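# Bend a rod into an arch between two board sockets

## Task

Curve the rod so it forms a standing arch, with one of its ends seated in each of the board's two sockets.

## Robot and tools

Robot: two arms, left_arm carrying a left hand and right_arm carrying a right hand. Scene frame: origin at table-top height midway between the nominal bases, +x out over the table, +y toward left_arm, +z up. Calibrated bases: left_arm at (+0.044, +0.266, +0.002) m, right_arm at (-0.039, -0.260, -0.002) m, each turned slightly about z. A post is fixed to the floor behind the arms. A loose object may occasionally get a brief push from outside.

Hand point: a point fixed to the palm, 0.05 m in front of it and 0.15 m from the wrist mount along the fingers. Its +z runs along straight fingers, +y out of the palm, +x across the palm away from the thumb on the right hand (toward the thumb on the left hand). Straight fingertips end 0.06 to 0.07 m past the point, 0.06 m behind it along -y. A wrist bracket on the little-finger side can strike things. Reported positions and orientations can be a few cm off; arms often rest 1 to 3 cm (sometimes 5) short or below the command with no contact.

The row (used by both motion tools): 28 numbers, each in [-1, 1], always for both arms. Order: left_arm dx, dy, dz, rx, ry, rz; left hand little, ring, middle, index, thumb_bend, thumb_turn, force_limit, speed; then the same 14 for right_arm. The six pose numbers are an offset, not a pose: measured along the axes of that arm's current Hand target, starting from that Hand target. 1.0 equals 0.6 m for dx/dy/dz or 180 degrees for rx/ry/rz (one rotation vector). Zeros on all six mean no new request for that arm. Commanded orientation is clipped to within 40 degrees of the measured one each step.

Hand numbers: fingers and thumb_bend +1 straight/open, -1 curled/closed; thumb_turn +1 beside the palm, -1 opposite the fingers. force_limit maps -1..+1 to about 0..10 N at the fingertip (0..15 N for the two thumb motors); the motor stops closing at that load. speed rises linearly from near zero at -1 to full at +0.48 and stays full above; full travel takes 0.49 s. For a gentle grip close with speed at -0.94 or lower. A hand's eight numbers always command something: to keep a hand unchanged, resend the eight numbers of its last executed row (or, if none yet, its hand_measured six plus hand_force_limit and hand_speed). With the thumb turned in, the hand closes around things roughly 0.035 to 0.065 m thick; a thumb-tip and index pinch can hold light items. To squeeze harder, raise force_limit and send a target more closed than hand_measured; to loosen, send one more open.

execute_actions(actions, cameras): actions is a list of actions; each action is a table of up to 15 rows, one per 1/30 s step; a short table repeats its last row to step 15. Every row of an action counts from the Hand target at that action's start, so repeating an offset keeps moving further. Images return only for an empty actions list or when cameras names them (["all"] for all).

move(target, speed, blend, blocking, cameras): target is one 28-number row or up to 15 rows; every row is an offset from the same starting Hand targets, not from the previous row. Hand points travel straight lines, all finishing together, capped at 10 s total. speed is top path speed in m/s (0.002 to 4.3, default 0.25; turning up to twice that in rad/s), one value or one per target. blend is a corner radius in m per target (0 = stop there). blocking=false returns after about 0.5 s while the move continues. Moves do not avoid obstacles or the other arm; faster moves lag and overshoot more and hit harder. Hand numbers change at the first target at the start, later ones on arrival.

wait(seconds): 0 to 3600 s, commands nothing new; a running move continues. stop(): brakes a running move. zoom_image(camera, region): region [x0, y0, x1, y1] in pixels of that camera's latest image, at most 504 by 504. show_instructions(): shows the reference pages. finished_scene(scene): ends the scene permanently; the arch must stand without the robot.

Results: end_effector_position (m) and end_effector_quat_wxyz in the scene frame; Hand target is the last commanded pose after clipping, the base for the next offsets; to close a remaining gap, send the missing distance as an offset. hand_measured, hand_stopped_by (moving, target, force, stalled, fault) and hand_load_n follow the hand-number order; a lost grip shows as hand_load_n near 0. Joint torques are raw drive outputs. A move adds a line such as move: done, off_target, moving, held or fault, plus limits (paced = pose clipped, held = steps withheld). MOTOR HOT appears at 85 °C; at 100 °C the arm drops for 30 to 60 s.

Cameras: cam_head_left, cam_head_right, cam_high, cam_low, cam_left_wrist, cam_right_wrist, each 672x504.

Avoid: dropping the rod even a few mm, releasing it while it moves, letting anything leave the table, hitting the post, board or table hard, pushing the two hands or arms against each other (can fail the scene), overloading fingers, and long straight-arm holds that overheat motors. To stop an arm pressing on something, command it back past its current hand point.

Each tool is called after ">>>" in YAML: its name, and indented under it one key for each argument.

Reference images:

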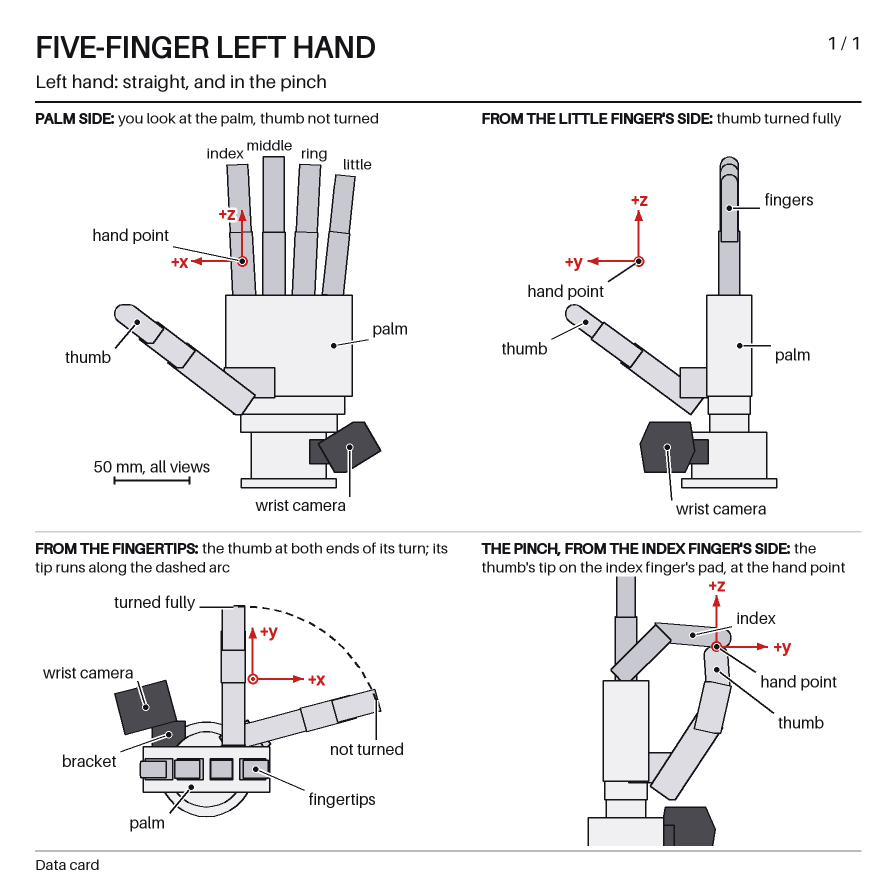

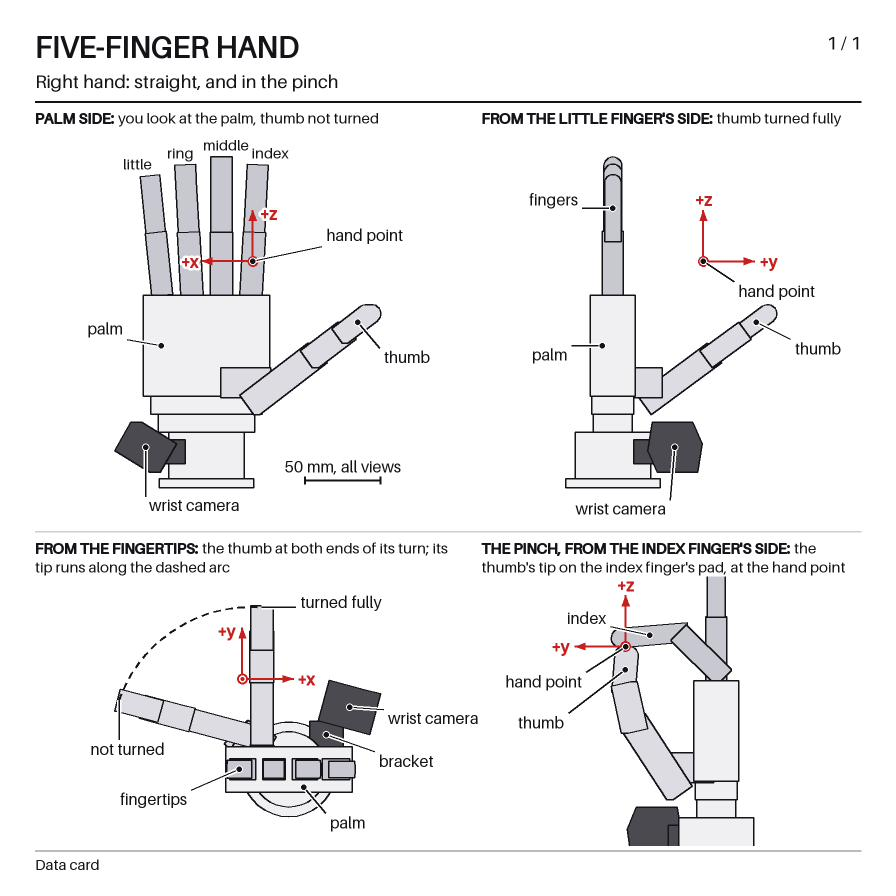

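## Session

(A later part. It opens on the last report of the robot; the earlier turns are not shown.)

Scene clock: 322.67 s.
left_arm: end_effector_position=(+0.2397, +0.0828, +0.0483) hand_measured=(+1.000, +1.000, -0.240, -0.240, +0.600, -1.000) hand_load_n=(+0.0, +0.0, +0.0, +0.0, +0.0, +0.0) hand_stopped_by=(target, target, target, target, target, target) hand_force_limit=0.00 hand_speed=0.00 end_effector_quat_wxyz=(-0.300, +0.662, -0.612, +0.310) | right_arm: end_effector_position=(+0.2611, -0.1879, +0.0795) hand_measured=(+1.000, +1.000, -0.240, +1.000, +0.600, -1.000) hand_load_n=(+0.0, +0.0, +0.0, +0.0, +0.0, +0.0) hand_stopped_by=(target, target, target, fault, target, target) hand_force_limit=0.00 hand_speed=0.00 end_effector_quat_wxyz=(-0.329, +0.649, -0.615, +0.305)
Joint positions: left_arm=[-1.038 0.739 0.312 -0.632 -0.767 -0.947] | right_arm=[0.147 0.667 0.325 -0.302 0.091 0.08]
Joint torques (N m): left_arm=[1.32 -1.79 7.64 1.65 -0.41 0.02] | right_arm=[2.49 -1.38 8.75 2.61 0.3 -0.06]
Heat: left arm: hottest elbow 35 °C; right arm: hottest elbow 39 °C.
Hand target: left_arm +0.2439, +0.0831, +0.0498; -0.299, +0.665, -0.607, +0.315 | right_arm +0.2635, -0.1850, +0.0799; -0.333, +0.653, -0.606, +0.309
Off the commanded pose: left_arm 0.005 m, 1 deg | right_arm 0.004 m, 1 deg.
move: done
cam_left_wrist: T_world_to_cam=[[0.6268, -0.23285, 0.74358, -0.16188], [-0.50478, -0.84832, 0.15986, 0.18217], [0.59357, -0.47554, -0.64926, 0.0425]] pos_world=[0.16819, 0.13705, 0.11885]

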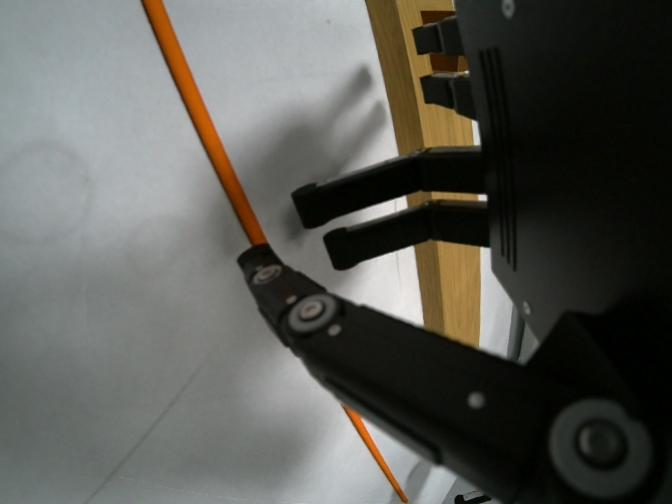

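>>> move:
  target:
    - [-0.0017,0.0323,0.0295,0,0,0, 1,1,-0.24,-0.24,0.6,-1, 0, 0, 0,0,0,0,0,0, 1,1,-0.24,1,0.6,-1, 0, 0]
  speed: 0.05
  cameras: ["cam_left_wrist","cam_high"]

>>> zoom_image:
  camera: "cam_left_wrist"
  region: [200, 130, 400, 330]

Scene clock: 334.10 s.
left_arm: end_effector_position=(+0.2436, +0.0774, +0.0303) hand_measured=(+1.000, +1.000, -0.240, -0.240, +0.600, -1.000) hand_load_n=(-0.5, +0.0, +0.0, +0.0, +0.5, -1.0) hand_stopped_by=(target, target, target, target, target, target) hand_force_limit=0.00 hand_speed=0.00 end_effector_quat_wxyz=(-0.295, +0.664, -0.607, +0.323) | right_arm: end_effector_position=(+0.2611, -0.1879, +0.0795) hand_measured=(+1.000, +1.000, -0.240, +1.000, +0.600, -1.000) hand_load_n=(-0.5, +0.0, +0.0, +0.0, +0.0, +0.0) hand_stopped_by=(target, target, target, fault, target, target) hand_force_limit=0.00 hand_speed=0.00 end_effector_quat_wxyz=(-0.329, +0.649, -0.615, +0.305)
Joint positions: left_arm=[-1.033 0.794 0.266 -0.497 -0.764 -0.938] | right_arm=[0.147 0.667 0.325 -0.302 0.091 0.08]
Joint torques (N m): left_arm=[1.44 0.09 6.86 1.65 -0.34 0.05] | right_arm=[2.49 -1.38 8.75 2.58 0.31 -0.07]
Heat: left arm: hottest elbow 35 °C; right arm: hottest elbow 39 °C.
Hand target: left_arm +0.2457, +0.0826, +0.0237; -0.299, +0.665, -0.607, +0.316 | right_arm +0.2635, -0.1850, +0.0799; -0.333, +0.653, -0.606, +0.309
Off the commanded pose: left_arm 0.009 m, 1 deg | right_arm 0.004 m, 1 deg.
move: done
cam_left_wrist: T_world_to_cam=[[0.61618, -0.21492, 0.75771, -0.15143], [-0.50828, -0.8434, 0.17412, 0.18254], [0.60164, -0.49242, -0.62893, 0.02455]] pos_world=[0.17132, 0.1335, 0.09839]
Images, in order (width x height): cam_high 672x504, cam_left_wrist 672x504.

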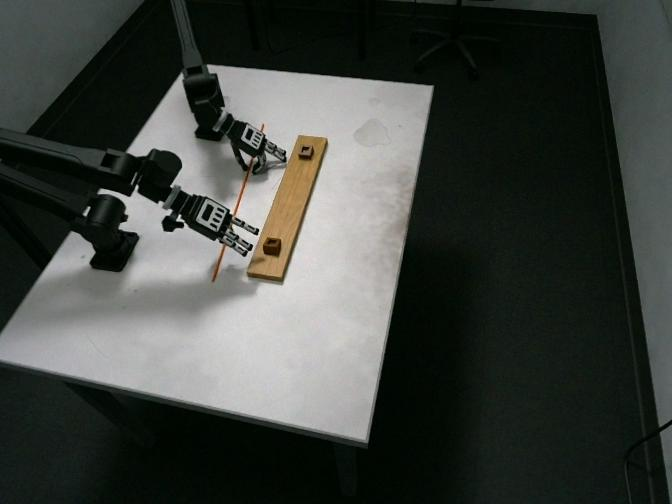

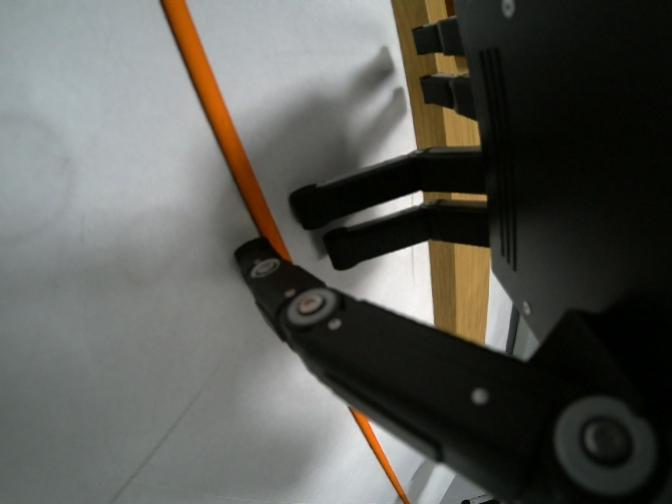

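Scaled by 2.520 from the camera's image (finer frame: 960x720).

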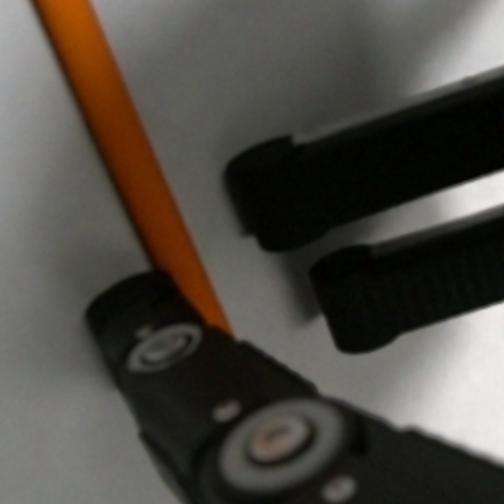

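>>> move:
  target:
    - [0,0,0,0,0,0, 1,1,-0.24,-0.24,0.1,-1, -0.4, -0.85, 0,0,0,0,0,0, 1,1,-0.24,1,0.6,-1, 0, 0]
  speed: 0.05
  cameras: ["cam_left_wrist"]

>>> zoom_image:
  camera: "cam_left_wrist"
  region: [200, 130, 400, 330]

Scene clock: 347.73 s.
left_arm: end_effector_position=(+0.2438, +0.0777, +0.0293) hand_measured=(+1.000, +1.000, -0.240, -0.240, +0.330, -1.000) hand_load_n=(+0.0, +0.0, +0.0, +0.0, +3.0, +0.0) hand_stopped_by=(target, target, target, target, force, target) hand_force_limit=-0.40 hand_speed=-0.85 end_effector_quat_wxyz=(-0.296, +0.664, -0.607, +0.322) | right_arm: end_effector_position=(+0.2611, -0.1879, +0.0795) hand_measured=(+1.000, +1.000, -0.240, +1.000, +0.600, -1.000) hand_load_n=(+0.0, +0.0, +0.0, +0.0, +0.0, +0.0) hand_stopped_by=(target, target, target, fault, target, target) hand_force_limit=0.00 hand_speed=0.00 end_effector_quat_wxyz=(-0.329, +0.649, -0.615, +0.305)
Joint positions: left_arm=[-1.031 0.797 0.265 -0.493 -0.764 -0.937] | right_arm=[0.147 0.667 0.325 -0.302 0.091 0.08]
Joint torques (N m): left_arm=[1.49 -0.15 6.99 1.5 -0.32 0.04] | right_arm=[2.55 -1.38 8.75 2.59 0.31 -0.06]
Heat: left arm: hottest elbow 34 °C; right arm: hottest elbow 39 °C.
Hand target: left_arm +0.2457, +0.0826, +0.0237; -0.299, +0.665, -0.607, +0.316 | right_arm +0.2635, -0.1850, +0.0799; -0.333, +0.653, -0.606, +0.309
Off the commanded pose: left_arm 0.008 m, 1 deg | right_arm 0.004 m, 1 deg.
move: done
cam_left_wrist: T_world_to_cam=[[0.61655, -0.21583, 0.75716, -0.1508], [-0.50787, -0.84388, 0.17301, 0.18297], [0.60161, -0.49121, -0.62991, 0.02391]] pos_world=[0.17152, 0.13361, 0.09759]

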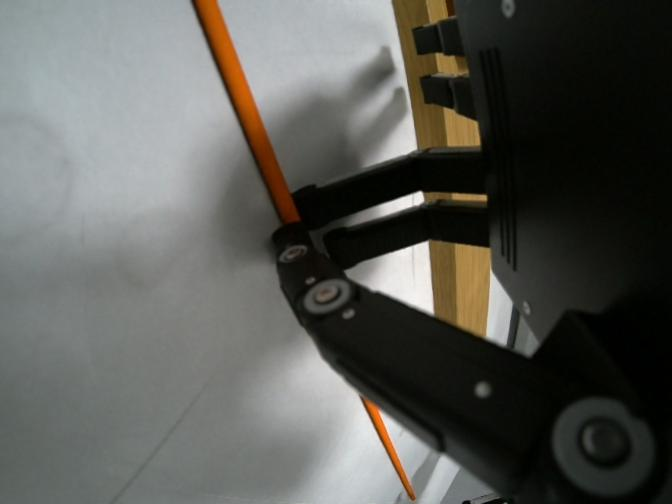

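Scaled by 2.520 from the camera's image (finer frame: 960x720).

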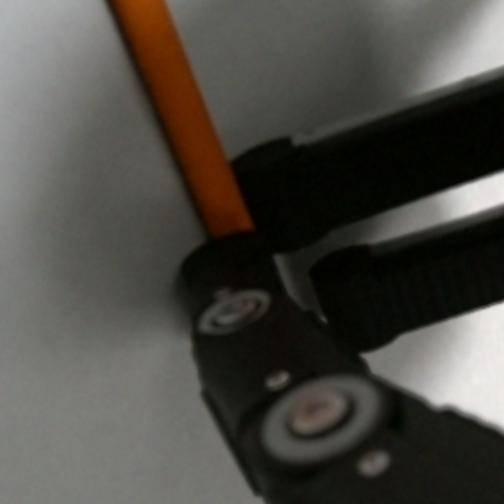

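>>> move:
  target:
    - [0,0,0,0,0,0, 1,1,-0.24,-0.24,0.0,-1, 0.0, -0.85, 0,0,0,0,0,0, 1,1,-0.24,1,0.6,-1, 0, 0]
  speed: 0.05
  cameras: []

Scene clock: 350.93 s.
left_arm: end_effector_position=(+0.2446, +0.0771, +0.0300) hand_measured=(+1.000, +1.000, -0.240, -0.240, +0.214, -1.000) hand_load_n=(+0.0, +0.0, +4.5, +0.0, +7.0, +0.0) hand_stopped_by=(target, target, target, target, force, target) hand_force_limit=0.00 hand_speed=-0.85 end_effector_quat_wxyz=(-0.296, +0.664, -0.606, +0.324) | right_arm: end_effector_position=(+0.2611, -0.1879, +0.0795) hand_measured=(+1.000, +1.000, -0.240, +1.000, +0.600, -1.000) hand_load_n=(+0.0, -0.5, +0.0, +0.0, +0.5, +0.0) hand_stopped_by=(target, target, target, fault, target, target) hand_force_limit=0.00 hand_speed=0.00 end_effector_quat_wxyz=(-0.329, +0.649, -0.615, +0.305)
Joint positions: left_arm=[-1.031 0.797 0.265 -0.488 -0.766 -0.937] | right_arm=[0.147 0.667 0.325 -0.302 0.091 0.08]
Joint torques (N m): left_arm=[1.44 -0.38 6.8 1.35 -0.28 0.05] | right_arm=[2.49 -1.38 8.73 2.61 0.3 -0.06]
Heat: left arm: hottest elbow 34 °C; right arm: hottest elbow 39 °C.
Hand target: left_arm +0.2457, +0.0826, +0.0237; -0.299, +0.665, -0.607, +0.316 | right_arm +0.2635, -0.1850, +0.0799; -0.333, +0.653, -0.606, +0.309
Off the commanded pose: left_arm 0.008 m, 1 deg | right_arm 0.004 m, 1 deg.
move: done

>>> move:
  target:
    - [0,0,0,0,0,0, 1,1,-0.24,-0.4,0.0,-1, -0.5, -0.85, 0,0,0,0,0,0, 1,1,-0.24,1,0.6,-1, 0, 0]
  speed: 0.05
  cameras: ["cam_left_wrist"]

>>> zoom_image:
  camera: "cam_left_wrist"
  region: [200, 130, 400, 330]

Scene clock: 356.43 s.
left_arm: end_effector_position=(+0.2446, +0.0771, +0.0300) hand_measured=(+1.000, +1.000, -0.240, -0.334, +0.214, -1.000) hand_load_n=(+0.0, -0.5, +4.0, +4.0, +7.0, +0.0) hand_stopped_by=(target, target, target, force, force, target) hand_force_limit=-0.50 hand_speed=-0.85 end_effector_quat_wxyz=(-0.296, +0.664, -0.606, +0.324) | right_arm: end_effector_position=(+0.2611, -0.1879, +0.0795) hand_measured=(+1.000, +1.000, -0.240, +1.000, +0.600, -1.000) hand_load_n=(-0.5, +0.0, +0.0, +0.0, +0.0, +0.0) hand_stopped_by=(target, target, target, fault, target, target) hand_force_limit=0.00 hand_speed=0.00 end_effector_quat_wxyz=(-0.329, +0.649, -0.615, +0.305)
Joint positions: left_arm=[-1.031 0.797 0.265 -0.488 -0.766 -0.937] | right_arm=[0.147 0.667 0.325 -0.302 0.091 0.08]
Joint torques (N m): left_arm=[1.55 -0.44 6.76 1.31 -0.27 0.05] | right_arm=[2.55 -1.32 8.75 2.61 0.31 -0.06]
Heat: left arm: hottest elbow 34 °C; right arm: hottest elbow 39 °C.
Hand target: left_arm +0.2457, +0.0826, +0.0237; -0.299, +0.665, -0.607, +0.316 | right_arm +0.2635, -0.1850, +0.0799; -0.333, +0.653, -0.606, +0.309
Off the commanded pose: left_arm 0.008 m, 1 deg | right_arm 0.004 m, 1 deg.
move: done
cam_left_wrist: T_world_to_cam=[[0.61387, -0.21341, 0.76001, -0.15152], [-0.50777, -0.84391, 0.17317, 0.18276], [0.60442, -0.49221, -0.62642, 0.02297]] pos_world=[0.17193, 0.1332, 0.0979]

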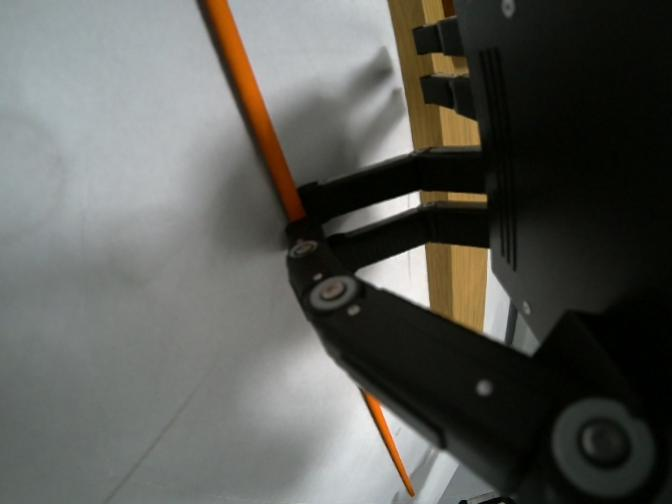

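Scaled by 2.520 from the camera's image (finer frame: 960x720).

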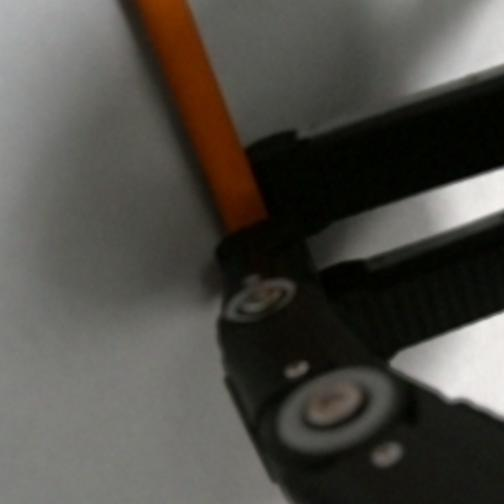

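>>> move:
  target:
    - [0,0,0,0,0,0, 1,1,-0.24,-0.4,0.0,-1, -0.5, -0.85, 0,-0.229,-0.167,0,0,0, 1,1,-0.24,1,0.6,-1, 0, 0]
  speed: 0.12
  cameras: []

>>> move:
  target:
    - [0.007,-0.13,-0.103,0,0,0, 1,1,-0.24,-0.4,0.0,-1, -0.5, -0.85, 0,0,0,0,0,0, 1,1,-0.24,1,0.6,-1, 0, 0]
  speed: 0.06
  cameras: ["cam_left_wrist","cam_head_left","cam_high","cam_low"]

Scene clock: 363.83 s.
left_arm: end_effector_position=(+0.2446, +0.0771, +0.0300) hand_measured=(+1.000, +1.000, -0.240, -0.334, +0.214, -1.000) hand_load_n=(+0.0, +0.0, +4.0, +4.0, +7.5, +0.0) hand_stopped_by=(target, target, target, force, force, target) hand_force_limit=-0.50 hand_speed=-0.85 end_effector_quat_wxyz=(-0.296, +0.664, -0.606, +0.324) | right_arm: end_effector_position=(+0.2599, -0.1882, +0.2316) hand_measured=(+1.000, +1.000, -0.240, +1.000, +0.600, -1.000) hand_load_n=(+0.0, +0.0, +0.0, +0.0, +0.0, +0.0) hand_stopped_by=(target, target, target, fault, target, target) hand_force_limit=0.00 hand_speed=0.00 end_effector_quat_wxyz=(-0.326, +0.650, -0.616, +0.303)
Joint positions: left_arm=[-1.031 0.797 0.265 -0.488 -0.766 -0.937] | right_arm=[0.147 0.598 0.713 -0.766 0.091 0.08]
Joint torques (N m): left_arm=[1.61 -0.85 6.8 1.24 -0.26 0.06] | right_arm=[2.49 -1.08 12.34 1.2 0.29 -0.06]
Heat: left arm: hottest elbow 33 °C; right arm: hottest elbow 39 °C.
Hand target: left_arm +0.2457, +0.0826, +0.0237; -0.299, +0.665, -0.607, +0.316 | right_arm +0.2633, -0.1850, +0.2499; -0.333, +0.653, -0.606, +0.309
Off the commanded pose: left_arm 0.008 m, 1 deg | right_arm 0.019 m, 2 deg.
move: off_target (right_arm)

Scene clock: 366.07 s.
left_arm: end_effector_position=(+0.2374, +0.0927, +0.0979) hand_measured=(+1.000, +1.000, -0.240, -0.334, +0.214, -1.000) hand_load_n=(+0.0, +0.0, +0.0, +5.0, +5.0, +0.0) hand_stopped_by=(target, target, target, force, force, target) hand_force_limit=-0.50 hand_speed=-0.85 end_effector_quat_wxyz=(-0.304, +0.660, -0.618, +0.299) | right_arm: end_effector_position=(+0.2599, -0.1882, +0.2316) hand_measured=(+1.000, +1.000, -0.240, +1.000, +0.600, -1.000) hand_load_n=(+0.0, +0.0, +0.0, +0.0, +0.0, +0.0) hand_stopped_by=(target, target, target, fault, target, target) hand_force_limit=0.00 hand_speed=0.00 end_effector_quat_wxyz=(-0.326, +0.650, -0.616, +0.303)
Joint positions: left_arm=[-1.022 0.635 0.424 -0.859 -0.759 -0.925] | right_arm=[0.147 0.598 0.713 -0.766 0.091 0.08]
Joint torques (N m): left_arm=[0.97 -1.08 12.7 0.47 -0.49 0] | right_arm=[2.43 -1.08 12.34 1.2 0.3 -0.07]
Heat: left arm: hottest elbow 33 °C; right arm: hottest elbow 39 °C.
Hand target: left_arm +0.2458, +0.0841, +0.1233; -0.300, +0.665, -0.607, +0.316 | right_arm +0.2633, -0.1850, +0.2499; -0.333, +0.653, -0.606, +0.309
Off the commanded pose: left_arm 0.028 m, 2 deg | right_arm 0.019 m, 2 deg.
move: off_target (left_arm)
cam_left_wrist: T_world_to_cam=[[0.63571, -0.25104, 0.72996, -0.19418], [-0.50389, -0.85133, 0.14605, 0.183], [0.58478, -0.46067, -0.6677, 0.08326]] pos_world=[0.16697, 0.1454, 0.17061]
Images, in order (width x height): cam_head_left 672x504, cam_high 672x504, cam_low 672x504, cam_left_wrist 672x504.

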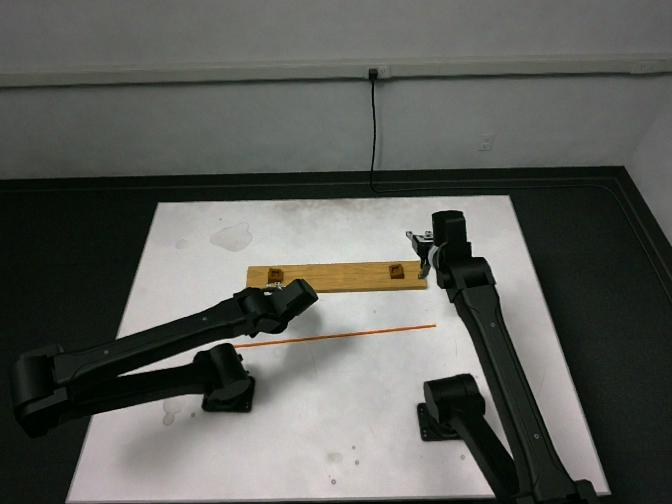

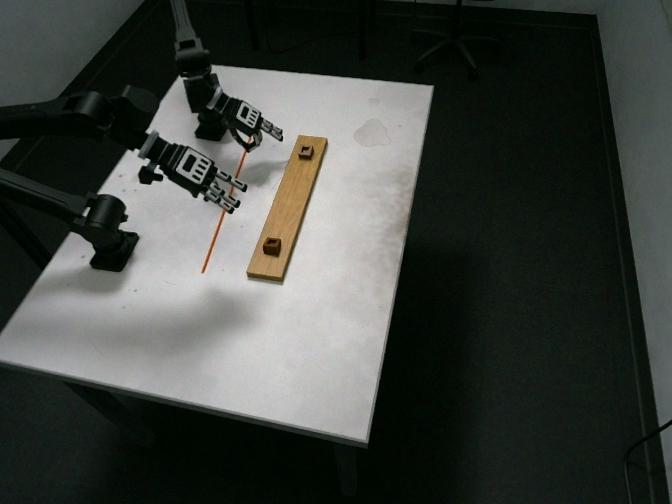

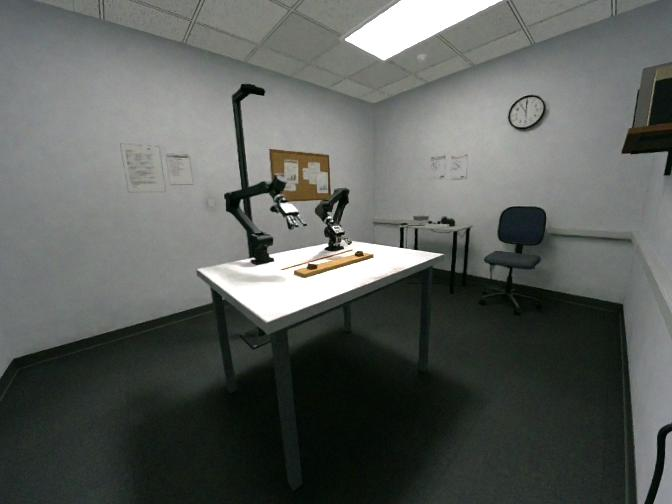

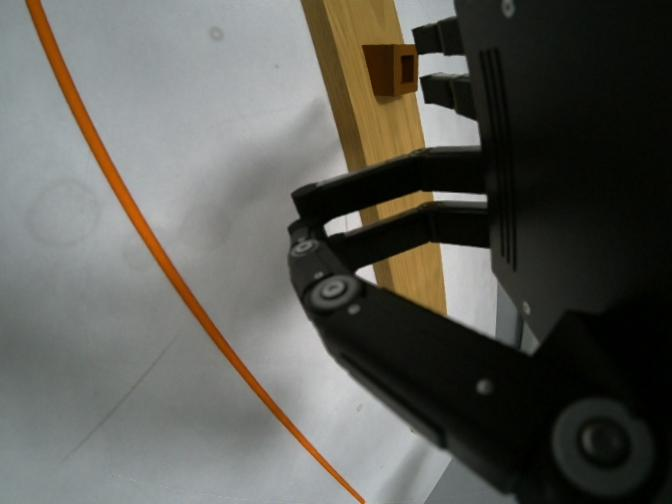

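>>> move:
  target:
    - [0,-0.12,-0.1,0,0,0, 1,1,-0.24,-0.24,0.7,-1, 0, -0.2, 0,0,0,0,0,0, 1,1,-0.24,1,0.6,-1, 0, 0]
  speed: 0.1
  cameras: ["cam_left_wrist","cam_right_wrist","cam_head_left","cam_high","cam_head_right"]

>>> zoom_image:
  camera: "cam_head_left"
  region: [200, 280, 452, 400]

>>> zoom_image:
  camera: "cam_high"
  region: [180, 100, 300, 300]

Scene clock: 382.60 s.
left_arm: end_effector_position=(+0.2377, +0.0931, +0.1920) hand_measured=(+1.000, +1.000, -0.240, -0.240, +0.700, -1.000) hand_load_n=(+0.0, +0.0, +0.0, +0.0, +0.0, +0.0) hand_stopped_by=(target, target, target, target, target, target) hand_force_limit=0.00 hand_speed=-0.20 end_effector_quat_wxyz=(-0.303, +0.660, -0.618, +0.300) | right_arm: end_effector_position=(+0.2599, -0.1882, +0.2316) hand_measured=(+1.000, +1.000, -0.240, +1.000, +0.600, -1.000) hand_load_n=(+0.0, +0.0, +0.0, +0.0, +0.0, +0.0) hand_stopped_by=(target, target, target, fault, target, target) hand_force_limit=0.00 hand_speed=0.00 end_effector_quat_wxyz=(-0.326, +0.650, -0.616, +0.303)
Joint positions: left_arm=[-1.019 0.604 0.662 -1.125 -0.758 -0.922] | right_arm=[0.147 0.598 0.713 -0.766 0.091 0.08]
Joint torques (N m): left_arm=[1.03 -0.97 12.77 0.51 -0.46 -0.01] | right_arm=[2.49 -1.08 12.33 1.21 0.3 -0.06]
Heat: left arm: hottest elbow 36 °C; right arm: hottest elbow 41 °C.
Hand target: left_arm +0.2433, +0.0893, +0.2168; -0.300, +0.665, -0.607, +0.316 | right_arm +0.2633, -0.1850, +0.2499; -0.333, +0.653, -0.606, +0.309
Off the commanded pose: left_arm 0.026 m, 2 deg | right_arm 0.019 m, 2 deg.
move: off_target (left_arm)
cam_left_wrist: T_world_to_cam=[[0.63499, -0.25012, 0.73091, -0.26309], [-0.50421, -0.85101, 0.14683, 0.16951], [0.58528, -0.46177, -0.6665, 0.14584]] pos_world=[0.16717, 0.1458, 0.26461]
cam_right_wrist: T_world_to_cam=[[-0.54627, -0.26656, -0.79406, 0.2794], [-0.58269, 0.80197, 0.13164, 0.27306], [0.60172, 0.5346, -0.59341, 0.19739]] pos_world=[0.19296, -0.25003, 0.30304]
Images, in order (width x height): cam_head_left 672x504, cam_head_right 672x504, cam_high 672x504, cam_left_wrist 672x504, cam_right_wrist 672x504.

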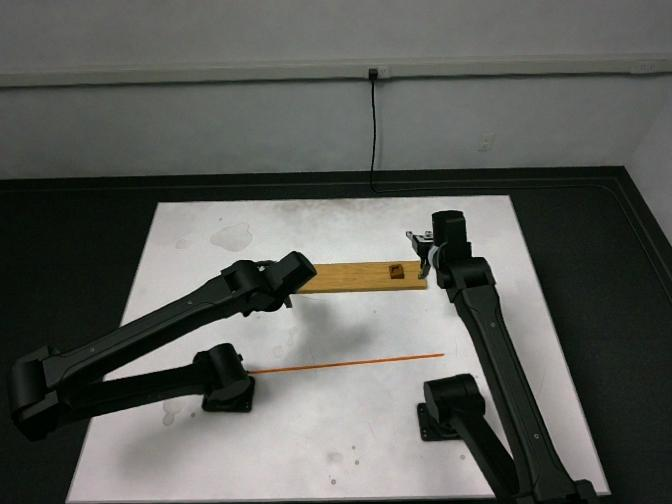

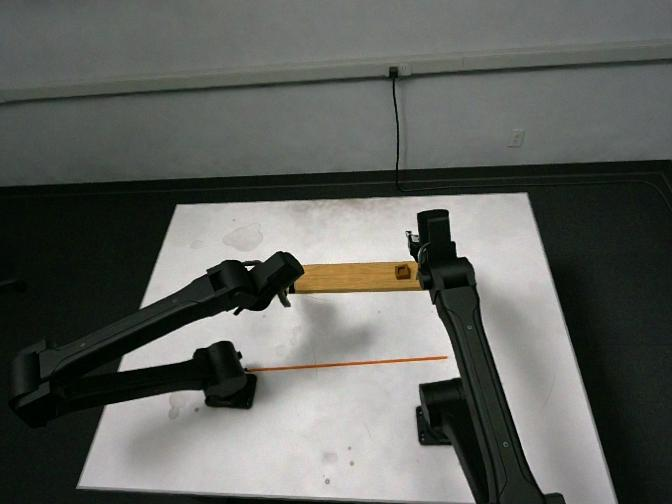

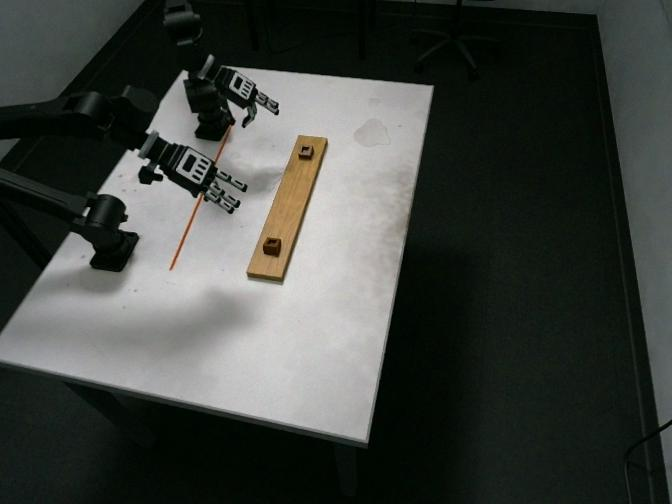

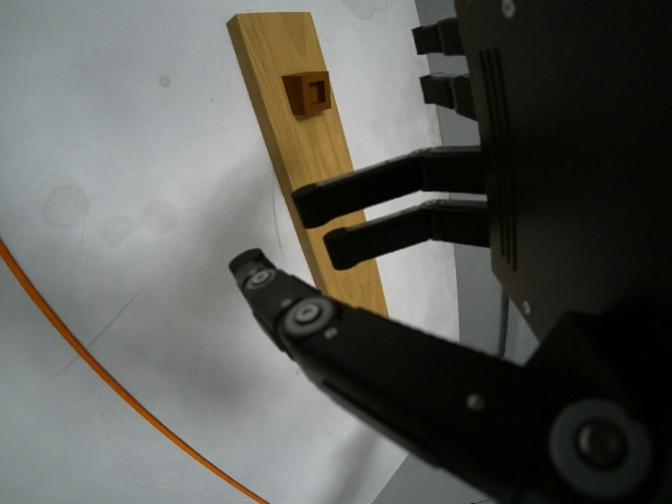

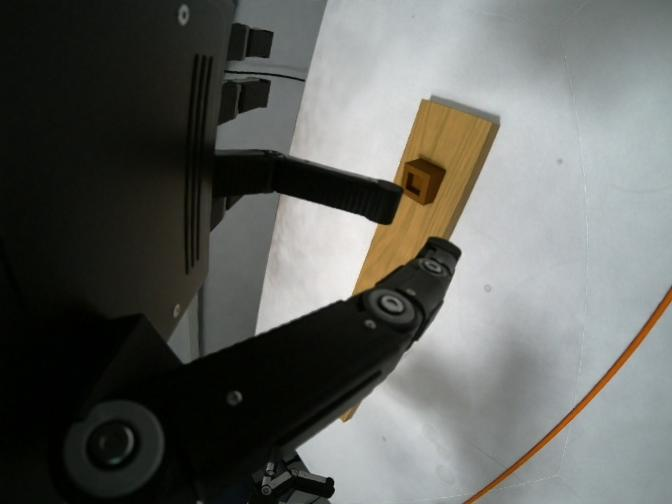

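Scaled by 2.000.

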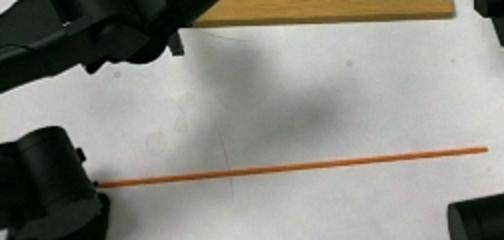

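Scaled by 2.520.

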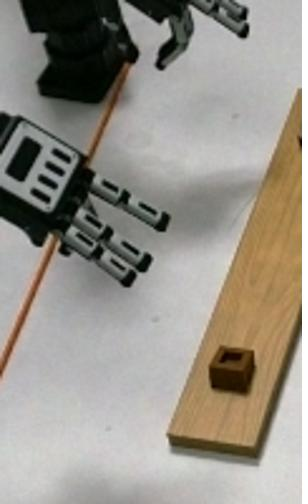

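>>> move:
  target:
    - [0.1122,0.2208,-0.0627,-0.0922,-0.0094,0.0162, -1,-1,-0.35,-0.35,0.76,-1, 0, 0.2, 0,0,0,0,0,0, 1,1,-0.24,1,0.6,-1, 0, 0]
  speed: 0.1
  cameras: ["cam_left_wrist","cam_head_left","cam_high"]

Scene clock: 404.27 s.
left_arm: end_effector_position=(+0.1378, +0.0274, +0.1209) hand_measured=(-1.000, -1.000, -0.350, -0.350, +0.760, -1.000) hand_load_n=(+0.0, +0.0, +0.0, +0.0, +0.0, +0.0) hand_stopped_by=(target, target, target, target, target, target) hand_force_limit=0.00 hand_speed=0.20 end_effector_quat_wxyz=(-0.230, +0.688, -0.661, +0.191) | right_arm: end_effector_position=(+0.2599, -0.1882, +0.2316) hand_measured=(+1.000, +1.000, -0.240, +1.000, +0.600, -1.000) hand_load_n=(+0.0, +0.0, +0.0, +0.0, +0.0, +0.0) hand_stopped_by=(target, target, target, fault, target, target) hand_force_limit=0.00 hand_speed=0.00 end_effector_quat_wxyz=(-0.326, +0.650, -0.616, +0.303)
Joint positions: left_arm=[-1.385 0.924 0.696 -1.321 -0.608 -1.459] | right_arm=[0.147 0.598 0.713 -0.766 0.091 0.08]
Joint torques (N m): left_arm=[-0.97 -3.08 11.93 -0.17 -0.38 -0.17] | right_arm=[2.49 -1.08 12.36 1.2 0.29 -0.06]
Heat: left arm: hottest elbow 35 °C; right arm: hottest elbow 42 °C.
Hand target: left_arm +0.1363, +0.0103, +0.1405; -0.217, +0.691, -0.658, +0.207 | right_arm +0.2633, -0.1850, +0.2499; -0.333, +0.653, -0.606, +0.309
Off the commanded pose: left_arm 0.026 m, 2 deg | right_arm 0.019 m, 2 deg.
move: off_target (left_arm)
cam_left_wrist: T_world_to_cam=[[0.80928, -0.28019, 0.5163, -0.16128], [-0.45038, -0.86022, 0.23912, 0.05538], [0.37714, -0.42605, -0.82234, 0.17309]] pos_world=[0.09018, 0.0762, 0.21236]
Images, in order (width x height): cam_head_left 672x504, cam_high 672x504, cam_left_wrist 672x504.

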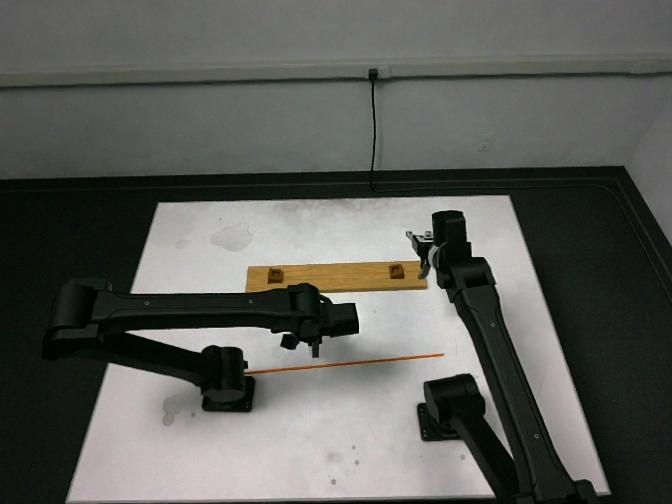

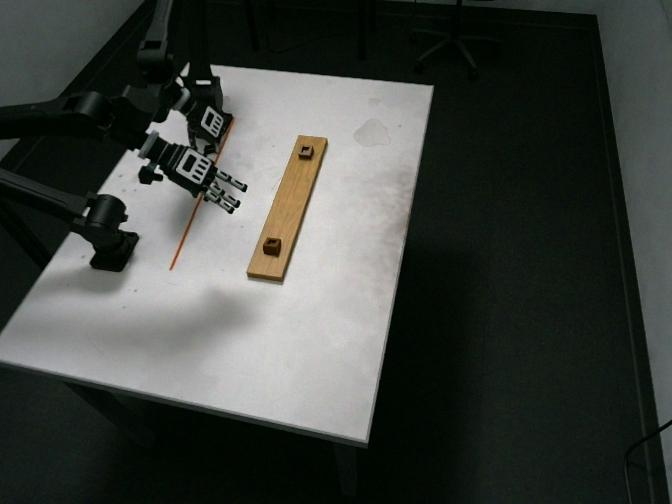

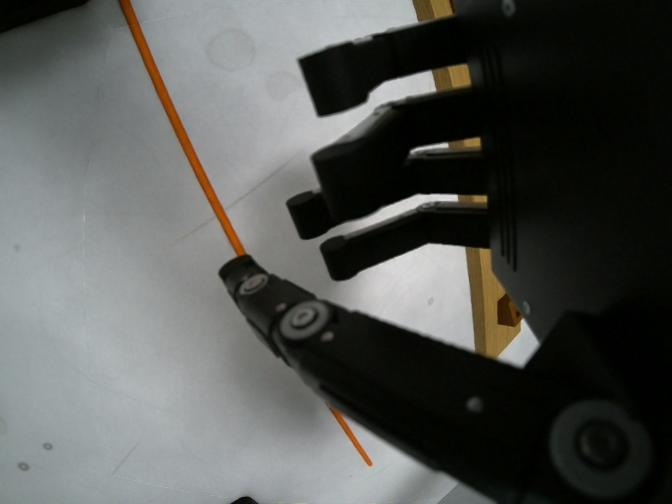

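>>> move:
  target:
    - [0.0153,0.0837,0.1062,0,0.0104,-0.0072, -1,-1,-0.35,-0.35,0.76,-1, 0, 0.2, 0,0,0,0,0,0, 1,1,-0.24,1,0.6,-1, 0, 0]
  speed: 0.08
  cameras: ["cam_left_wrist"]

>>> zoom_image:
  camera: "cam_left_wrist"
  region: [180, 130, 400, 350]

Scene clock: 435.27 s.
left_arm: end_effector_position=(+0.1357, +0.0070, +0.0596) hand_measured=(-1.000, -1.000, -0.350, -0.350, +0.760, -1.000) hand_load_n=(+0.0, +0.0, +0.0, +0.5, +0.0, +0.0) hand_stopped_by=(target, target, target, target, target, target) hand_force_limit=0.00 hand_speed=0.20 end_effector_quat_wxyz=(-0.211, +0.695, -0.653, +0.215) | right_arm: end_effector_position=(+0.2599, -0.1882, +0.2316) hand_measured=(+1.000, +1.000, -0.240, +1.000, +0.600, -1.000) hand_load_n=(+0.0, +0.0, +0.0, +0.0, +0.0, +0.0) hand_stopped_by=(target, target, target, fault, target, target) hand_force_limit=0.00 hand_speed=0.00 end_effector_quat_wxyz=(-0.326, +0.650, -0.616, +0.303)
Joint positions: left_arm=[-1.405 1.011 0.568 -1.056 -0.608 -1.486] | right_arm=[0.147 0.598 0.713 -0.766 0.091 0.08]
Joint torques (N m): left_arm=[-0.97 -3.9 7.27 0.77 -0.35 -0.2] | right_arm=[2.43 -1.08 12.34 1.21 0.3 -0.06]
Heat: left arm: hottest elbow 35 °C; right arm: hottest elbow 44 °C.
Hand target: left_arm +0.1320, +0.0010, +0.0594; -0.204, +0.694, -0.654, +0.221 | right_arm +0.2633, -0.1850, +0.2499; -0.333, +0.653, -0.606, +0.309
Off the commanded pose: left_arm 0.007 m, 1 deg | right_arm 0.019 m, 2 deg.
move: done
cam_left_wrist: T_world_to_cam=[[0.80559, -0.2445, 0.53967, -0.13485], [-0.45103, -0.84373, 0.29101, 0.04856], [0.38419, -0.47784, -0.78998, 0.11228]] pos_world=[0.0874, 0.06165, 0.14735]

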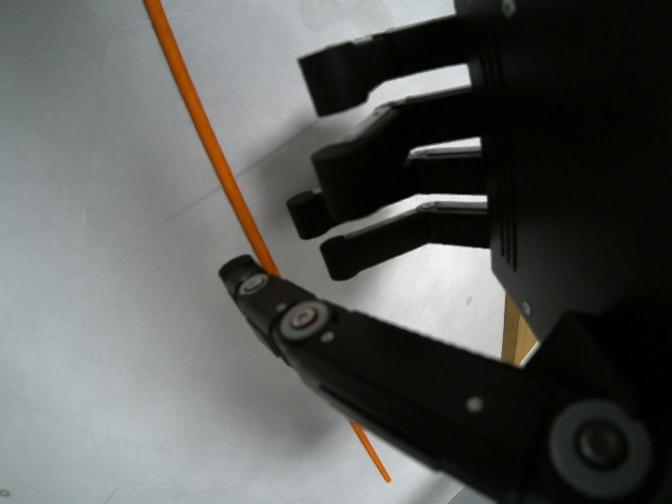

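Scaled by 2.291 from the camera's image (finer frame: 960x720).

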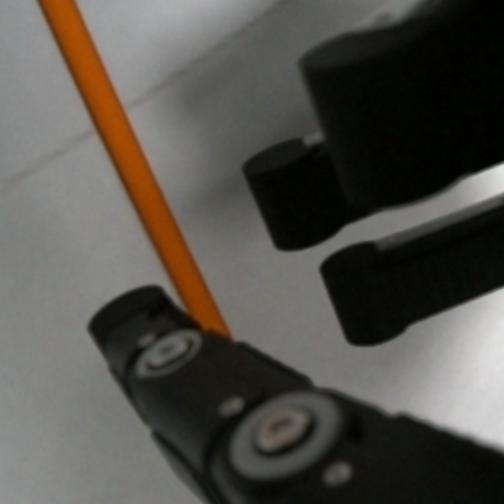

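>>> move:
  target:
    - [0,0.029,0.0405,0,0,0, -1,-1,-0.35,-0.35,0.76,-1, 0, 0.2, 0,0,0,0,0,0, 1,1,-0.24,1,0.6,-1, 0, 0]
  speed: 0.04
  cameras: ["cam_left_wrist"]

>>> zoom_image:
  camera: "cam_left_wrist"
  region: [180, 130, 400, 350]

Scene clock: 442.27 s.
left_arm: end_effector_position=(+0.1356, +0.0049, +0.0306) hand_measured=(-1.000, -1.000, -0.350, -0.350, +0.760, -1.000) hand_load_n=(+0.0, +0.0, +0.0, +0.0, +0.0, +0.0) hand_stopped_by=(target, target, target, target, target, target) hand_force_limit=0.00 hand_speed=0.20 end_effector_quat_wxyz=(-0.210, +0.695, -0.653, +0.216) | right_arm: end_effector_position=(+0.2599, -0.1882, +0.2316) hand_measured=(+1.000, +1.000, -0.240, +1.000, +0.600, -1.000) hand_load_n=(+0.0, +0.0, +0.0, +0.0, +0.0, +0.0) hand_stopped_by=(target, target, target, fault, target, target) hand_force_limit=0.00 hand_speed=0.00 end_effector_quat_wxyz=(-0.326, +0.650, -0.616, +0.303)
Joint positions: left_arm=[-1.407 1.071 0.518 -0.944 -0.608 -1.488] | right_arm=[0.147 0.598 0.713 -0.766 0.091 0.08]
Joint torques (N m): left_arm=[-0.73 -3.66 6.74 0.73 -0.35 -0.19] | right_arm=[2.49 -1.08 12.36 1.2 0.29 -0.06]
Heat: left arm: hottest elbow 35 °C; right arm: hottest elbow 44 °C.
Hand target: left_arm +0.1317, -0.0002, +0.0296; -0.204, +0.694, -0.654, +0.221 | right_arm +0.2633, -0.1850, +0.2499; -0.333, +0.653, -0.606, +0.309
Off the commanded pose: left_arm 0.007 m, 1 deg | right_arm 0.019 m, 2 deg.
move: done
cam_left_wrist: T_world_to_cam=[[0.80558, -0.24292, 0.5404, -0.11966], [-0.45079, -0.84318, 0.29297, 0.05496], [0.38449, -0.47962, -0.78875, 0.08835]] pos_world=[0.0872, 0.05965, 0.11825]

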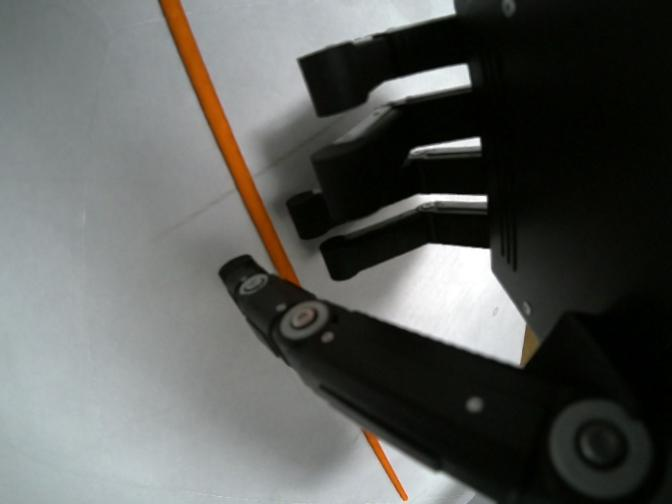

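Scaled by 2.291 from the camera's image (finer frame: 960x720).

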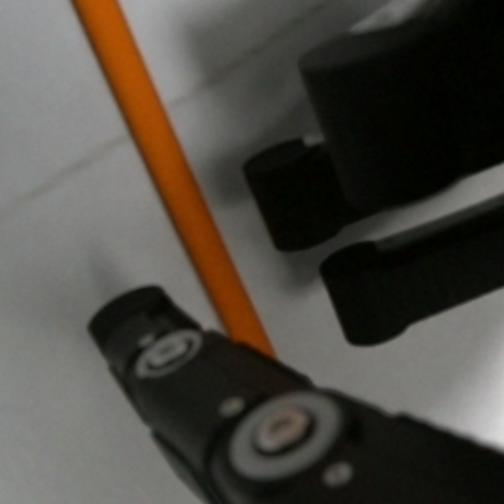

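>>> move:
  target:
    - [0,0.0058,0.0081,0,0,0, -1,-1,-0.35,-0.35,0.76,-1, 0, 0.2, 0,0,0,0,0,0, 1,1,-0.24,1,0.6,-1, 0, 0]
  speed: 0.03
  cameras: ["cam_left_wrist"]

>>> zoom_image:
  camera: "cam_left_wrist"
  region: [180, 130, 400, 350]

Scene clock: 446.37 s.
left_arm: end_effector_position=(+0.1357, +0.0048, +0.0246) hand_measured=(-1.000, -1.000, -0.350, -0.350, +0.760, -1.000) hand_load_n=(+0.0, +0.5, +0.0, +0.0, +0.0, +0.5) hand_stopped_by=(target, target, target, target, target, target) hand_force_limit=0.00 hand_speed=0.20 end_effector_quat_wxyz=(-0.210, +0.695, -0.652, +0.216) | right_arm: end_effector_position=(+0.2599, -0.1882, +0.2316) hand_measured=(+1.000, +1.000, -0.240, +1.000, +0.600, -1.000) hand_load_n=(+0.0, +0.0, +0.0, +0.0, +0.0, +0.0) hand_stopped_by=(target, target, target, fault, target, target) hand_force_limit=0.00 hand_speed=0.00 end_effector_quat_wxyz=(-0.326, +0.650, -0.616, +0.303)
Joint positions: left_arm=[-1.407 1.085 0.508 -0.921 -0.608 -1.488] | right_arm=[0.147 0.598 0.713 -0.766 0.091 0.08]
Joint torques (N m): left_arm=[-0.73 -3.96 6.67 0.92 -0.38 -0.19] | right_arm=[2.49 -1.08 12.34 1.2 0.3 -0.06]
Heat: left arm: hottest elbow 35 °C; right arm: hottest elbow 44 °C.
Hand target: left_arm +0.1317, -0.0004, +0.0236; -0.204, +0.694, -0.654, +0.221 | right_arm +0.2633, -0.1850, +0.2499; -0.333, +0.653, -0.606, +0.309
Off the commanded pose: left_arm 0.007 m, 1 deg | right_arm 0.019 m, 2 deg.
move: done
cam_left_wrist: T_world_to_cam=[[0.80567, -0.24278, 0.54033, -0.11645], [-0.45055, -0.84334, 0.29288, 0.05663], [0.38458, -0.47941, -0.78884, 0.08356]] pos_world=[0.0872, 0.05955, 0.11225]

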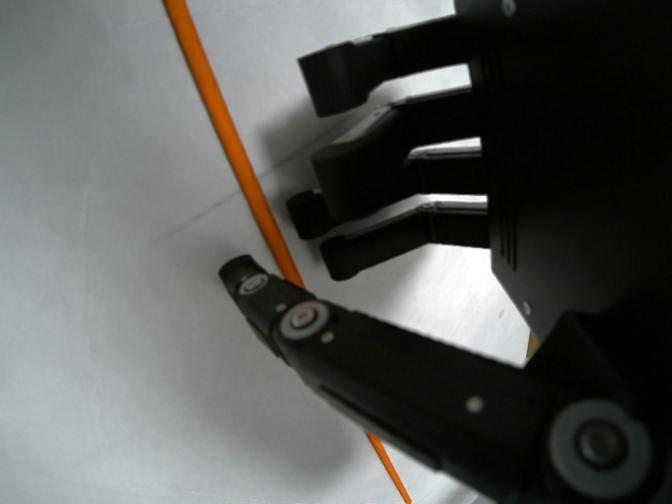

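Scaled by 2.291 from the camera's image (finer frame: 960x720).

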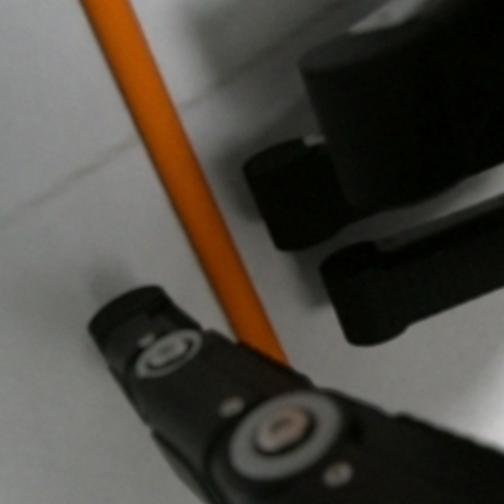

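>>> move:
  target:
    - [0,0.0048,0.0068,0,0,0, -1,-1,-0.35,-0.35,0.76,-1, 0, 0.2, 0,0,0,0,0,0, 1,1,-0.24,1,0.6,-1, 0, 0]
  speed: 0.03
  cameras: ["cam_left_wrist"]

>>> zoom_image:
  camera: "cam_left_wrist"
  region: [180, 130, 400, 350]

Scene clock: 449.27 s.
left_arm: end_effector_position=(+0.1356, +0.0043, +0.0198) hand_measured=(-1.000, -1.000, -0.350, -0.350, +0.760, -1.000) hand_load_n=(+0.0, +0.0, +0.0, +0.0, +0.0, +0.0) hand_stopped_by=(target, target, target, target, target, target) hand_force_limit=0.00 hand_speed=0.20 end_effector_quat_wxyz=(-0.210, +0.696, -0.652, +0.216) | right_arm: end_effector_position=(+0.2599, -0.1882, +0.2316) hand_measured=(+1.000, +1.000, -0.240, +1.000, +0.600, -1.000) hand_load_n=(+0.0, +0.0, +0.0, +0.0, +0.0, +0.0) hand_stopped_by=(target, target, target, fault, target, target) hand_force_limit=0.00 hand_speed=0.00 end_effector_quat_wxyz=(-0.326, +0.650, -0.616, +0.303)
Joint positions: left_arm=[-1.407 1.097 0.501 -0.901 -0.608 -1.489] | right_arm=[0.147 0.598 0.713 -0.766 0.091 0.08]
Joint torques (N m): left_arm=[-1.03 -4.13 6.46 0.88 -0.37 -0.19] | right_arm=[2.49 -1.08 12.33 1.2 0.29 -0.06]
Heat: left arm: hottest elbow 35 °C; right arm: hottest elbow 44 °C.
Hand target: left_arm +0.1317, -0.0006, +0.0186; -0.204, +0.694, -0.654, +0.221 | right_arm +0.2633, -0.1850, +0.2499; -0.333, +0.653, -0.606, +0.309
Off the commanded pose: left_arm 0.006 m, 1 deg | right_arm 0.019 m, 2 deg.
move: done
cam_left_wrist: T_world_to_cam=[[0.80562, -0.24252, 0.54051, -0.11401], [-0.45063, -0.84313, 0.29335, 0.05756], [0.38458, -0.47991, -0.78854, 0.07953]] pos_world=[0.0872, 0.05905, 0.10745]

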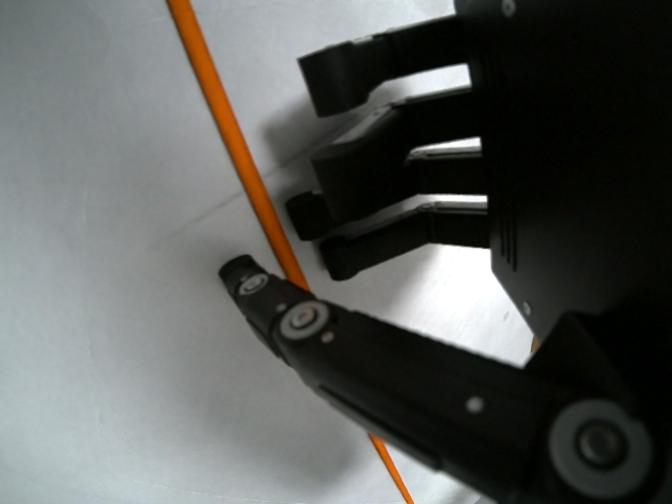

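Scaled by 2.291 from the camera's image (finer frame: 960x720).

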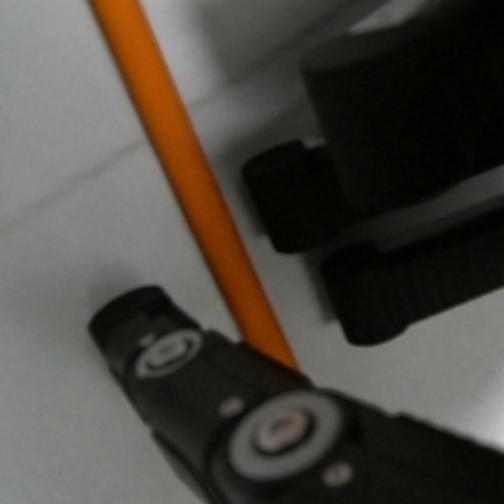

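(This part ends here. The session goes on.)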